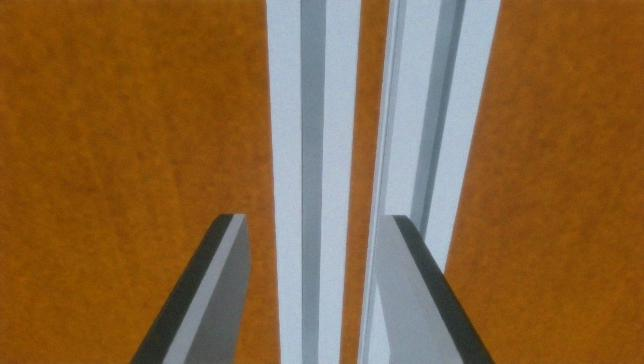

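Emit:
{"op": "move", "data": {
  "target": {"side":"left","x":0.505,"y":0.104,"z":0.50,"quat_wxyz":[1,0,0,0]},
  "min_time_s": 1.5,
  "cameras": ["left_wrist_camera"]
}}

Emit:
{"op": "move", "data": {
  "target": {"side":"left","x":0.55,"y":0.10,"z":0.66,"quat_wxyz":[0.982,0,-0.19,0]},
  "min_time_s": 1.8,
  "cameras": []
}}

Emit:
{"op": "move", "data": {
  "target": {"side":"left","x":0.62,"y":0.10,"z":0.80,"quat_wxyz":[0.94,0,-0.342,0]},
  "min_time_s": 1.8,
  "cameras": ["head_camera"]
}}

Emit:
{"op": "move", "data": {
  "base": {"x_m_s":-0.25,"for_s":2.2},
  "cameras": ["head_camera"]
}}

Emit:
{"op": "move", "data": {
  "base": {"turn_rad_s":0.6,"for_s":2.6},
  "joints": {"torso_squat_rad":1.05,"torso_shift_rad":0.1,"torso_pitch_rad":0.5,"left_shoulder_pitch_rad":-0.33,"left_shoulder_roll_rad":0.45,"left_shoulder_yaw_rad":-0.5,"left_elbow_rad":-1.6,"left_forearm_roll_rad":0,"left_wrist_pitch_rad":-0.35,"left_hand_roll_rad":-1.3,"left_gripper_m":0.05,"head_pan_rad":0.1,"head_tilt_rad":0.5},
  "min_time_s": 3.5,
  "cameras": []
}}

Scene clock: 454.03 s.
Joint torques (N m): left_arm=[-16.01 6.2 7.06 -5.4 0.17 -0.17 0.58] | right_arm=[25.53 -5.79 -0.32 10.29 -0.19 1.87 -0.2]
External joint torques (N m): left_arm=[-1.31 0.98 -0.61 -0.24 0.13 -0.12 0.58] | right_arm=[-2.48 0.14 0.81 0.23 0.06 0.09 -0.14]
Wrist force (N): left_arm=[-0.7 0.1 -9.5] | right_arm=[1.0 -3.7 -8.6]
Wrist torque (N m): left_arm=[-0.37 -0.23 0.34] | right_arm=[0.01 -0.16 -0.25]
Wrist force, peak (N): left_arm=[-1.2 -0.2 -10.7] | right_arm=[1.0 -3.8 -9.0]
move: done
base_odometry: x=+0.466 y=-0.593 heading=+0.000
lidar_m: 0.22 0.23 0.34 1.43 2.20 1.59 1.51 1.56 2.12 4.40 0.34 0.24
base_status: not commanded
joint_positions: torso_squat_rad=+0.950 torso_shift_rad=+0.280 torso_pitch_rad=+0.899 torso_yaw_rad=+0.000 left_shoulder_pitch_rad=-1.494 left_shoulder_roll_rad=+0.862 left_shoulder_yaw_rad=-0.848 left_elbow_rad=-1.780 left_forearm_roll_rad=+0.899 left_wrist_pitch_rad=+1.604 left_hand_roll_rad=+1.150 left_gripper_m=+0.039 right_shoulder_pitch_rad=+0.600 right_shoulder_roll_rad=-0.150 right_shoulder_yaw_rad=+0.014 right_elbow_rad=-0.300 right_forearm_roll_rad=+0.030 right_wrist_pitch_rad=-0.021 right_hand_roll_rad=+0.014 right_gripper_m=+0.000 head_pan_rad=+0.500 head_tilt_rad=+0.200
joint_status: all done
wheel_motors_off: 0
motor_effort: left_wheel=+9(10) right_wheel=-3(5)
chest: x=+0.1268 y=+0.0003 z=+0.8643 quat_wxyz=(+0.901, +0.000, +0.435, +0.000) (m; base frame)
left_hand: x=+0.5049 y=+0.1040 z=+0.4998 quat_wxyz=(+1.000, +0.000, +0.000, +0.000) (m; base frame)
left_hand_status: reached (checked arc, planned for 1.5 s): 0 mm and 0.0 deg off.
right_hand: x=-0.5388 y=-0.3149 z=+0.7065 quat_wxyz=(+0.833, -0.087, +0.547, -0.002) (m; base frame)
pictures: left_wrist_camera
camera_calibration:
left_wrist_camera: T_world_to_cam=[[0.999216, 0.0204914, 0.0338743, -0.524099], [0.00190663, -0.879543, 0.475815, -0.115436], [0.039544, -0.475378, -0.878893, 0.547541], [0, 0, 0, 1]] pos_world=[0.502256, 0.169497, 0.55391]

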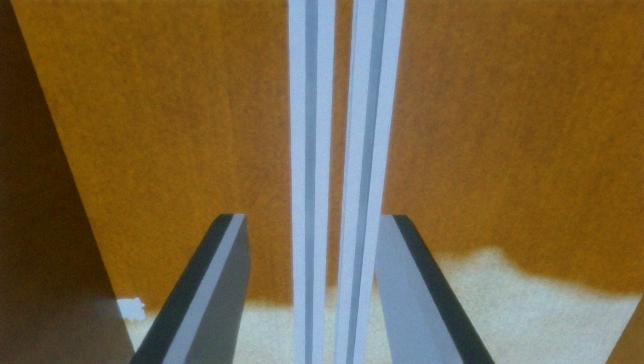

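Scene clock: 456.17 s.
Joint torques (N m): left_arm=[-16.31 6.32 8.48 -3.77 -1.16 0.02 0.47] | right_arm=[26.51 -6.02 -0.28 10.38 -0.02 1.9 -0.32]
External joint torques (N m): left_arm=[-1.34 0.9 0.15 -0.67 -0.55 0.21 0.49] | right_arm=[-1.5 -0.09 0.84 0.32 0.22 0.12 -0.27]
Wrist force (N): left_arm=[-3.2 0.0 -8.7] | right_arm=[0.8 -3.7 -8.8]
Wrist torque (N m): left_arm=[-0.30 -0.40 0.26] | right_arm=[0.00 -0.20 -0.24]
Wrist force, peak (N): left_arm=[-1.2 -0.1 -9.7] | right_arm=[0.9 -3.6 -9.1]
move: done
base_odometry: x=+0.466 y=-0.593 heading=+0.000
lidar_m: 0.23 0.24 0.34 1.43 2.21 1.60 1.51 1.56 2.11 4.40 0.33 0.24
base_status: not commanded
joint_positions: torso_squat_rad=+0.950 torso_shift_rad=+0.280 torso_pitch_rad=+0.899 torso_yaw_rad=+0.000 left_shoulder_pitch_rad=-1.702 left_shoulder_roll_rad=+0.985 left_shoulder_yaw_rad=-0.741 left_elbow_rad=-2.176 left_forearm_roll_rad=+0.852 left_wrist_pitch_rad=+1.853 left_hand_roll_rad=+1.349 left_gripper_m=+0.039 right_shoulder_pitch_rad=+0.600 right_shoulder_roll_rad=-0.150 right_shoulder_yaw_rad=+0.014 right_elbow_rad=-0.300 right_forearm_roll_rad=+0.030 right_wrist_pitch_rad=-0.021 right_hand_roll_rad=+0.014 right_gripper_m=+0.000 head_pan_rad=+0.500 head_tilt_rad=+0.200
joint_status: all done
wheel_motors_off: 0
motor_effort: left_wheel=+7(9) right_wheel=-4(6)
chest: x=+0.1268 y=+0.0003 z=+0.8643 quat_wxyz=(+0.901, +0.000, +0.435, +0.000) (m; base frame)
left_hand: x=+0.5498 y=+0.0999 z=+0.6598 quat_wxyz=(+0.982, +0.000, -0.190, +0.000) (m; base frame)
left_hand_status: reached (checked arc, planned for 1.8 s): 0 mm and 0.0 deg off.
right_hand: x=-0.5388 y=-0.3149 z=+0.7065 quat_wxyz=(+0.833, -0.087, +0.547, -0.002) (m; base frame)
pictures: none
No camera images: "cameras" was empty.

Scene clock: 458.30 s.
Joint torques (N m): left_arm=[-18.58 6.37 9.44 -1.18 -1.6 -0.01 -0.09] | right_arm=[26.08 -5.73 -0.62 10.26 -0.02 1.89 -0.25]
External joint torques (N m): left_arm=[-1.97 1.03 0.77 -0.14 -0.55 0.39 -0.06] | right_arm=[-1.92 0.19 0.5 0.2 0.22 0.11 -0.2]
Wrist force (N): left_arm=[-4.8 0.4 -8.0] | right_arm=[0.9 -3.9 -8.7]
Wrist torque (N m): left_arm=[-0.34 -0.44 0.28] | right_arm=[0.01 -0.19 -0.23]
Wrist force, peak (N): left_arm=[-4.0 0.4 -9.1] | right_arm=[1.0 -3.8 -9.0]
move: done
base_odometry: x=+0.466 y=-0.593 heading=+0.000
lidar_m: 0.23 0.25 0.34 1.43 2.21 1.60 1.51 1.57 2.11 4.41 0.34 0.24
base_status: not commanded
joint_positions: torso_squat_rad=+0.950 torso_shift_rad=+0.280 torso_pitch_rad=+0.899 torso_yaw_rad=+0.000 left_shoulder_pitch_rad=-1.999 left_shoulder_roll_rad=+1.024 left_shoulder_yaw_rad=-0.674 left_elbow_rad=-2.126 left_forearm_roll_rad=+0.823 left_wrist_pitch_rad=+1.919 left_hand_roll_rad=+1.255 left_gripper_m=+0.039 right_shoulder_pitch_rad=+0.600 right_shoulder_roll_rad=-0.150 right_shoulder_yaw_rad=+0.014 right_elbow_rad=-0.300 right_forearm_roll_rad=+0.030 right_wrist_pitch_rad=-0.021 right_hand_roll_rad=+0.014 right_gripper_m=+0.000 head_pan_rad=+0.500 head_tilt_rad=+0.200
joint_status: all done
wheel_motors_off: 0
motor_effort: left_wheel=+8(9) right_wheel=-1(6)
chest: x=+0.1268 y=+0.0003 z=+0.8643 quat_wxyz=(+0.901, +0.000, +0.435, +0.000) (m; base frame)
left_hand: x=+0.6199 y=+0.0999 z=+0.7998 quat_wxyz=(+0.940, +0.000, -0.342, +0.000) (m; base frame)
left_hand_status: reached (checked arc, planned for 1.8 s): 0 mm and 0.0 deg off.
right_hand: x=-0.5388 y=-0.3149 z=+0.7065 quat_wxyz=(+0.833, -0.087, +0.547, -0.002) (m; base frame)
pictures: head_camera
camera_calibration:
head_camera: T_world_to_cam=[[0.250343, -0.902544, -0.350347, 0.271914], [-0.864784, -0.0457591, -0.500055, 0.799589], [0.43529, 0.428159, -0.791961, 0.58121], [0, 0, 0, 1]] pos_world=[0.370405, 0.0331523, 0.955398]

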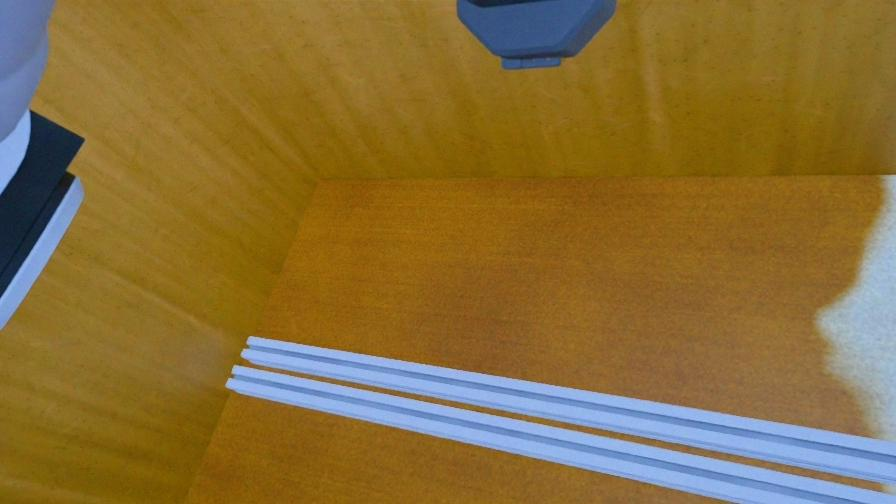

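Scene clock: 461.87 s.
Joint torques (N m): left_arm=[-17.72 5.91 7.79 -1.15 -1.31 -0.27 0] | right_arm=[26.23 -6.02 -0.75 10.16 -0.2 1.76 -0.24]
External joint torques (N m): left_arm=[-1.1 0.57 -0.88 -0.1 -0.26 0.13 0.03] | right_arm=[-1.77 -0.09 0.37 0.1 0.05 -0.02 -0.19]
Wrist force (N): left_arm=[-4.8 0.7 -7.8] | right_arm=[0.8 -3.6 -8.7]
Wrist torque (N m): left_arm=[-0.38 -0.43 0.29] | right_arm=[0.00 -0.21 -0.22]
Wrist force, peak (N): left_arm=[-5.2 0.2 -8.2] | right_arm=[0.9 -3.9 -9.1]
move: done
base_odometry: x=-0.084 y=-0.593 heading=+0.001
lidar_m: 0.78 0.81 1.52 4.00 1.41 1.02 0.95 1.00 1.35 3.55 2.30 0.82
base_status: done (sent for 2.2 of 2.2 s)
joint_positions: torso_squat_rad=+0.950 torso_shift_rad=+0.280 torso_pitch_rad=+0.899 torso_yaw_rad=+0.000 left_shoulder_pitch_rad=-1.999 left_shoulder_roll_rad=+1.024 left_shoulder_yaw_rad=-0.674 left_elbow_rad=-2.126 left_forearm_roll_rad=+0.823 left_wrist_pitch_rad=+1.919 left_hand_roll_rad=+1.255 left_gripper_m=+0.039 right_shoulder_pitch_rad=+0.600 right_shoulder_roll_rad=-0.150 right_shoulder_yaw_rad=+0.014 right_elbow_rad=-0.300 right_forearm_roll_rad=+0.030 right_wrist_pitch_rad=-0.021 right_hand_roll_rad=+0.014 right_gripper_m=+0.000 head_pan_rad=+0.500 head_tilt_rad=+0.200
joint_status: not commanded
wheel_motors_off: 0
motor_effort: left_wheel=+9(31) right_wheel=-5(28)
chest: x=+0.1268 y=+0.0003 z=+0.8643 quat_wxyz=(+0.901, +0.000, +0.435, +0.000) (m; base frame)
left_hand: x=+0.6199 y=+0.0999 z=+0.7998 quat_wxyz=(+0.940, +0.000, -0.342, +0.000) (m; base frame)
right_hand: x=-0.5388 y=-0.3149 z=+0.7065 quat_wxyz=(+0.833, -0.087, +0.547, -0.002) (m; base frame)
pictures: head_camera
camera_calibration:
head_camera: T_world_to_cam=[[0.250343, -0.902544, -0.350347, 0.271914], [-0.864784, -0.0457591, -0.500055, 0.799589], [0.43529, 0.428159, -0.791961, 0.58121], [0, 0, 0, 1]] pos_world=[0.370405, 0.0331523, 0.955398]

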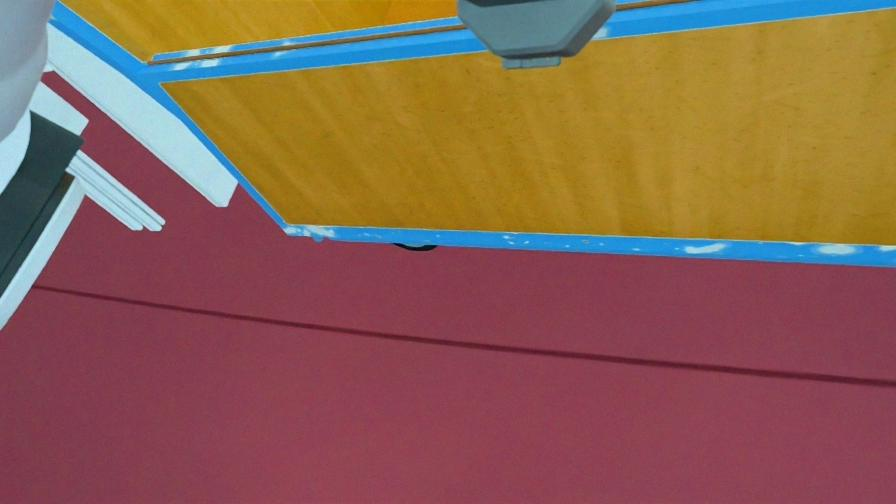

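Scene clock: 465.97 s.
Joint torques (N m): left_arm=[-6.84 0.57 3.26 -8.81 -0.02 -2 -0.02] | right_arm=[21.76 -6.68 -0.96 8.02 0.06 1.49 -0.25]
External joint torques (N m): left_arm=[-0.82 -1.31 0.33 0.04 -0.27 -0.2 -0.03] | right_arm=[-1.64 -0.22 0.17 -0.1 0.25 0.17 -0.22]
Wrist force (N): left_arm=[-0.5 -5.4 -3.5] | right_arm=[-0.9 -3.6 -10.9]
Wrist torque (N m): left_arm=[-0.04 -0.21 0.24] | right_arm=[-0.01 -0.29 -0.22]
Wrist force, peak (N): left_arm=[-5.2 0.0 -8.1] | right_arm=[-0.4 -4.0 -11.0]
move: done
base_odometry: x=-0.084 y=-0.593 heading=+1.561
lidar_m: 4.12 1.41 1.02 0.97 1.01 1.36 3.47 2.32 0.81 0.78 0.81 1.52
base_status: done (sent for 2.6 of 2.6 s)
joint_positions: torso_squat_rad=+1.050 torso_shift_rad=+0.100 torso_pitch_rad=+0.500 torso_yaw_rad=+0.000 left_shoulder_pitch_rad=-0.330 left_shoulder_roll_rad=+0.450 left_shoulder_yaw_rad=-0.500 left_elbow_rad=-1.600 left_forearm_roll_rad=+0.000 left_wrist_pitch_rad=-0.350 left_hand_roll_rad=-1.300 left_gripper_m=+0.050 right_shoulder_pitch_rad=+0.600 right_shoulder_roll_rad=-0.150 right_shoulder_yaw_rad=+0.014 right_elbow_rad=-0.300 right_forearm_roll_rad=+0.030 right_wrist_pitch_rad=-0.021 right_hand_roll_rad=+0.014 right_gripper_m=+0.000 head_pan_rad=+0.100 head_tilt_rad=+0.500
joint_status: all done
wheel_motors_off: 0
motor_effort: left_wheel=+3(37) right_wheel=+15(40)
chest: x=-0.0447 y=+0.0003 z=+0.8986 quat_wxyz=(+0.969, +0.000, +0.248, +0.000) (m; base frame)
left_hand: x=+0.3541 y=+0.0435 z=+0.5990 quat_wxyz=(+0.301, +0.294, -0.646, -0.638) (m; base frame)
right_hand: x=-0.5967 y=-0.3149 z=+0.4946 quat_wxyz=(+0.924, -0.085, +0.371, -0.019) (m; base frame)
pictures: none
No camera images: "cameras" was empty.

Emit:
{"op": "move", "data": {
  "base": {"x_m_s":0.3,"for_s":2.26},
  "cameras": []
}}

Emit:
{"op": "move", "data": {
  "base": {"turn_rad_s":-0.5,"for_s":1.72},
  "cameras": ["head_camera"]
}}

Scene clock: 476.50 s.
Joint torques (N m): left_arm=[-5.99 0.05 3.31 -8.75 0 -2.06 -0.05] | right_arm=[21.61 -6.29 -0.95 8.47 -0.16 1.12 -0.37]
External joint torques (N m): left_arm=[0.03 -1.83 0.38 0.11 -0.26 -0.26 -0.06] | right_arm=[-1.79 0.18 0.18 0.35 0.03 -0.19 -0.34]
Wrist force (N): left_arm=[-0.4 -5.7 -3.5] | right_arm=[-0.7 -3.6 -10.9]
Wrist torque (N m): left_arm=[0.00 -0.20 0.25] | right_arm=[0.00 -0.27 -0.22]
Wrist force, peak (N): left_arm=[-0.7 -6.1 -3.7] | right_arm=[-0.7 -3.6 -11.2]
move: done
base_odometry: x=-0.078 y=+0.087 heading=+1.561
lidar_m: 4.16 1.42 1.03 0.99 1.02 1.37 3.55 1.14 0.81 0.78 1.10 1.56
base_status: done (sent for 2.27 of 2.27 s)
joint_positions: torso_squat_rad=+1.050 torso_shift_rad=+0.100 torso_pitch_rad=+0.500 torso_yaw_rad=+0.000 left_shoulder_pitch_rad=-0.330 left_shoulder_roll_rad=+0.450 left_shoulder_yaw_rad=-0.500 left_elbow_rad=-1.600 left_forearm_roll_rad=+0.000 left_wrist_pitch_rad=-0.350 left_hand_roll_rad=-1.300 left_gripper_m=+0.050 right_shoulder_pitch_rad=+0.600 right_shoulder_roll_rad=-0.150 right_shoulder_yaw_rad=+0.014 right_elbow_rad=-0.300 right_forearm_roll_rad=+0.030 right_wrist_pitch_rad=-0.021 right_hand_roll_rad=+0.014 right_gripper_m=+0.000 head_pan_rad=+0.100 head_tilt_rad=+0.500
joint_status: not commanded
wheel_motors_off: 0
motor_effort: left_wheel=+7(40) right_wheel=-9(50)
chest: x=-0.0448 y=+0.0003 z=+0.8986 quat_wxyz=(+0.969, +0.000, +0.247, +0.000) (m; base frame)
left_hand: x=+0.3542 y=+0.0435 z=+0.5992 quat_wxyz=(+0.301, +0.294, -0.646, -0.637) (m; base frame)
right_hand: x=-0.5967 y=-0.3149 z=+0.4945 quat_wxyz=(+0.925, -0.085, +0.371, -0.019) (m; base frame)
pictures: none
No camera images: "cameras" was empty.

Scene clock: 479.57 s.
Joint torques (N m): left_arm=[-6.42 0.32 2.52 -8.84 0.19 -1.75 0.22] | right_arm=[21.64 -6.77 -1.29 8.3 -0.05 1.31 -0.38]
External joint torques (N m): left_arm=[-0.39 -1.55 -0.4 0.02 -0.06 0.05 0.21] | right_arm=[-1.75 -0.3 -0.16 0.18 0.14 0 -0.34]
Wrist force (N): left_arm=[-0.3 -5.5 -3.9] | right_arm=[-0.6 -3.7 -11.0]
Wrist torque (N m): left_arm=[-0.04 -0.18 0.25] | right_arm=[0.01 -0.26 -0.25]
Wrist force, peak (N): left_arm=[-0.5 -5.9 -3.7] | right_arm=[-0.7 -3.7 -11.2]
move: done
base_odometry: x=-0.078 y=+0.086 heading=+0.695
lidar_m: 1.09 2.74 2.44 1.23 1.00 0.99 1.08 1.67 3.96 0.97 0.78 0.78
base_status: done (sent for 1.73 of 1.73 s)
joint_positions: torso_squat_rad=+1.050 torso_shift_rad=+0.100 torso_pitch_rad=+0.500 torso_yaw_rad=+0.000 left_shoulder_pitch_rad=-0.330 left_shoulder_roll_rad=+0.450 left_shoulder_yaw_rad=-0.500 left_elbow_rad=-1.600 left_forearm_roll_rad=+0.000 left_wrist_pitch_rad=-0.350 left_hand_roll_rad=-1.300 left_gripper_m=+0.050 right_shoulder_pitch_rad=+0.600 right_shoulder_roll_rad=-0.150 right_shoulder_yaw_rad=+0.014 right_elbow_rad=-0.300 right_forearm_roll_rad=+0.030 right_wrist_pitch_rad=-0.021 right_hand_roll_rad=+0.014 right_gripper_m=+0.000 head_pan_rad=+0.100 head_tilt_rad=+0.500
joint_status: not commanded
wheel_motors_off: 0
motor_effort: left_wheel=+15(32) right_wheel=-1(44)
chest: x=-0.0448 y=+0.0003 z=+0.8986 quat_wxyz=(+0.969, +0.000, +0.247, +0.000) (m; base frame)
left_hand: x=+0.3542 y=+0.0435 z=+0.5992 quat_wxyz=(+0.301, +0.294, -0.646, -0.637) (m; base frame)
right_hand: x=-0.5967 y=-0.3149 z=+0.4945 quat_wxyz=(+0.925, -0.085, +0.371, -0.019) (m; base frame)
pictures: head_camera
camera_calibration:
head_camera: T_world_to_cam=[[0.0333838, -0.999166, -0.0234911, 0.0285497], [-0.814462, -0.013575, -0.580058, 0.731065], [0.579255, 0.0384971, -0.814237, 0.766422], [0, 0, 0, 1]] pos_world=[0.150518, 0.00894511, 1.04878]

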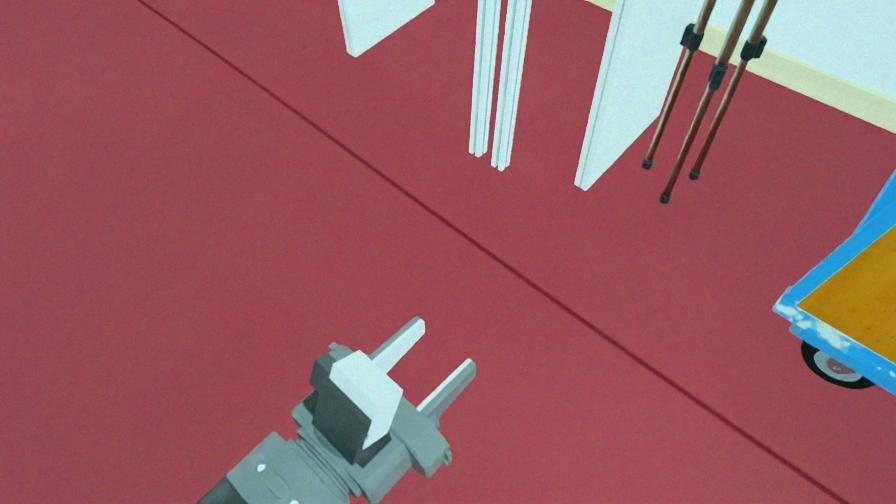

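Emit:
{"op": "move", "data": {
  "base": {"x_m_s":0.25,"for_s":2.61},
  "cameras": ["head_camera","left_wrist_camera"]
}}

Emit:
{"op": "zoom_image", "data": {
  "camera": "left_wrist_camera",
  "region": [120, 60, 522, 364]
}}

Scene clock: 486.13 s.
Joint torques (N m): left_arm=[-5.9 0.74 2.94 -8.62 -0.19 -1.71 -0.06] | right_arm=[21.49 -6.55 -0.75 8.38 -0.06 1.21 -0.35]
External joint torques (N m): left_arm=[0.12 -1.14 0.01 0.23 -0.45 0.09 -0.08] | right_arm=[-1.91 -0.08 0.37 0.27 0.13 -0.1 -0.31]
Wrist force (N): left_arm=[-0.9 -5.6 -3.6] | right_arm=[-0.6 -3.5 -10.9]
Wrist torque (N m): left_arm=[-0.04 -0.26 0.26] | right_arm=[-0.02 -0.26 -0.23]
Wrist force, peak (N): left_arm=[-0.5 -5.9 -3.9] | right_arm=[-0.8 -3.8 -11.1]
move: done
base_odometry: x=+0.422 y=+0.503 heading=+0.694
lidar_m: 0.47 0.92 3.68 1.85 1.51 1.50 1.64 2.53 0.68 0.46 0.57 0.48
base_status: done (sent for 2.6 of 2.6 s)
joint_positions: torso_squat_rad=+1.050 torso_shift_rad=+0.100 torso_pitch_rad=+0.500 torso_yaw_rad=+0.000 left_shoulder_pitch_rad=-0.330 left_shoulder_roll_rad=+0.450 left_shoulder_yaw_rad=-0.500 left_elbow_rad=-1.600 left_forearm_roll_rad=+0.000 left_wrist_pitch_rad=-0.350 left_hand_roll_rad=-1.300 left_gripper_m=+0.050 right_shoulder_pitch_rad=+0.600 right_shoulder_roll_rad=-0.150 right_shoulder_yaw_rad=+0.014 right_elbow_rad=-0.300 right_forearm_roll_rad=+0.030 right_wrist_pitch_rad=-0.021 right_hand_roll_rad=+0.014 right_gripper_m=+0.000 head_pan_rad=+0.100 head_tilt_rad=+0.500
joint_status: not commanded
wheel_motors_off: 0
motor_effort: left_wheel=-10(49) right_wheel=+5(41)
chest: x=-0.0448 y=+0.0003 z=+0.8986 quat_wxyz=(+0.969, +0.000, +0.247, +0.000) (m; base frame)
left_hand: x=+0.3542 y=+0.0435 z=+0.5992 quat_wxyz=(+0.301, +0.294, -0.646, -0.637) (m; base frame)
right_hand: x=-0.5967 y=-0.3149 z=+0.4945 quat_wxyz=(+0.925, -0.085, +0.371, -0.019) (m; base frame)
pictures: head_camera, left_wrist_camera
camera_calibration:
head_camera: T_world_to_cam=[[0.0333865, -0.999166, -0.0234892, 0.0285474], [-0.814462, -0.0135782, -0.580058, 0.731065], [0.579255, 0.0384971, -0.814237, 0.766422], [0, 0, 0, 1]] pos_world=[0.150518, 0.0089451, 1.04878]
left_wrist_camera: T_world_to_cam=[[-0.671933, -0.739854, 0.0334965, 0.2494], [-0.367324, 0.293647, -0.882522, 0.678156], [0.643101, -0.6053, -0.469077, 0.158459], [0, 0, 0, 1]] pos_world=[0.314778, 0.081296, 0.664463]

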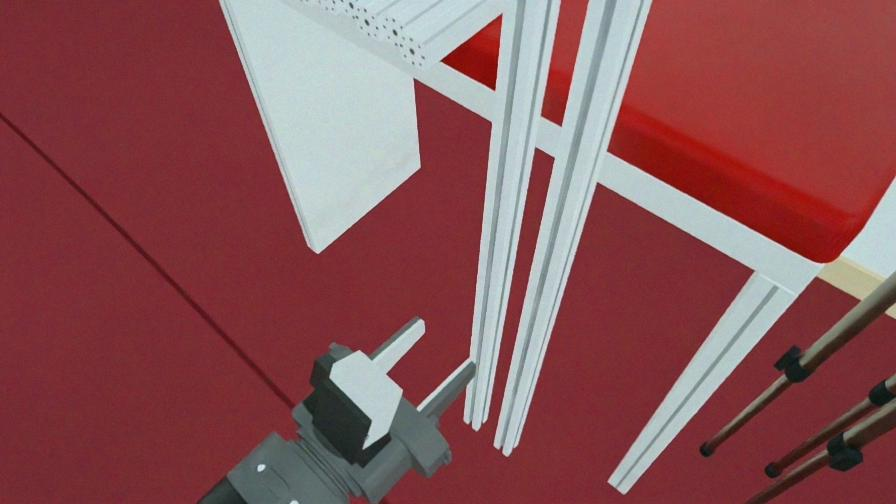

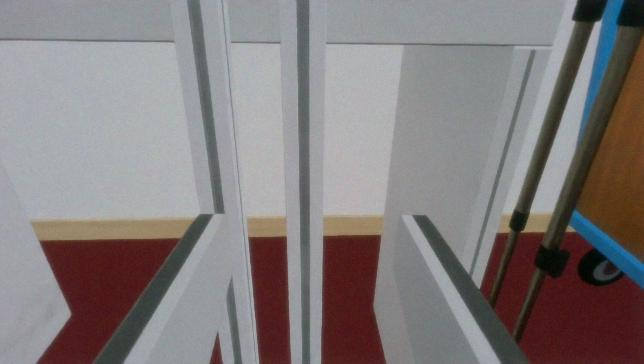

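Scaled by 1.254 from the camera's 644x364 image, which has a finer 920x520 frame.

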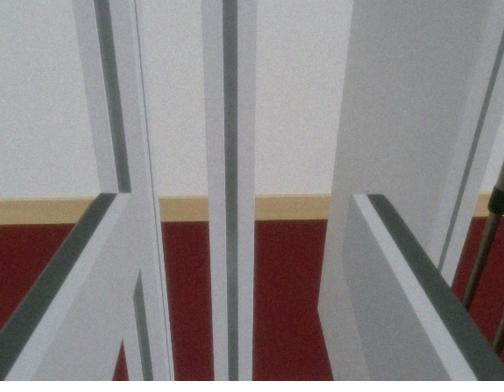

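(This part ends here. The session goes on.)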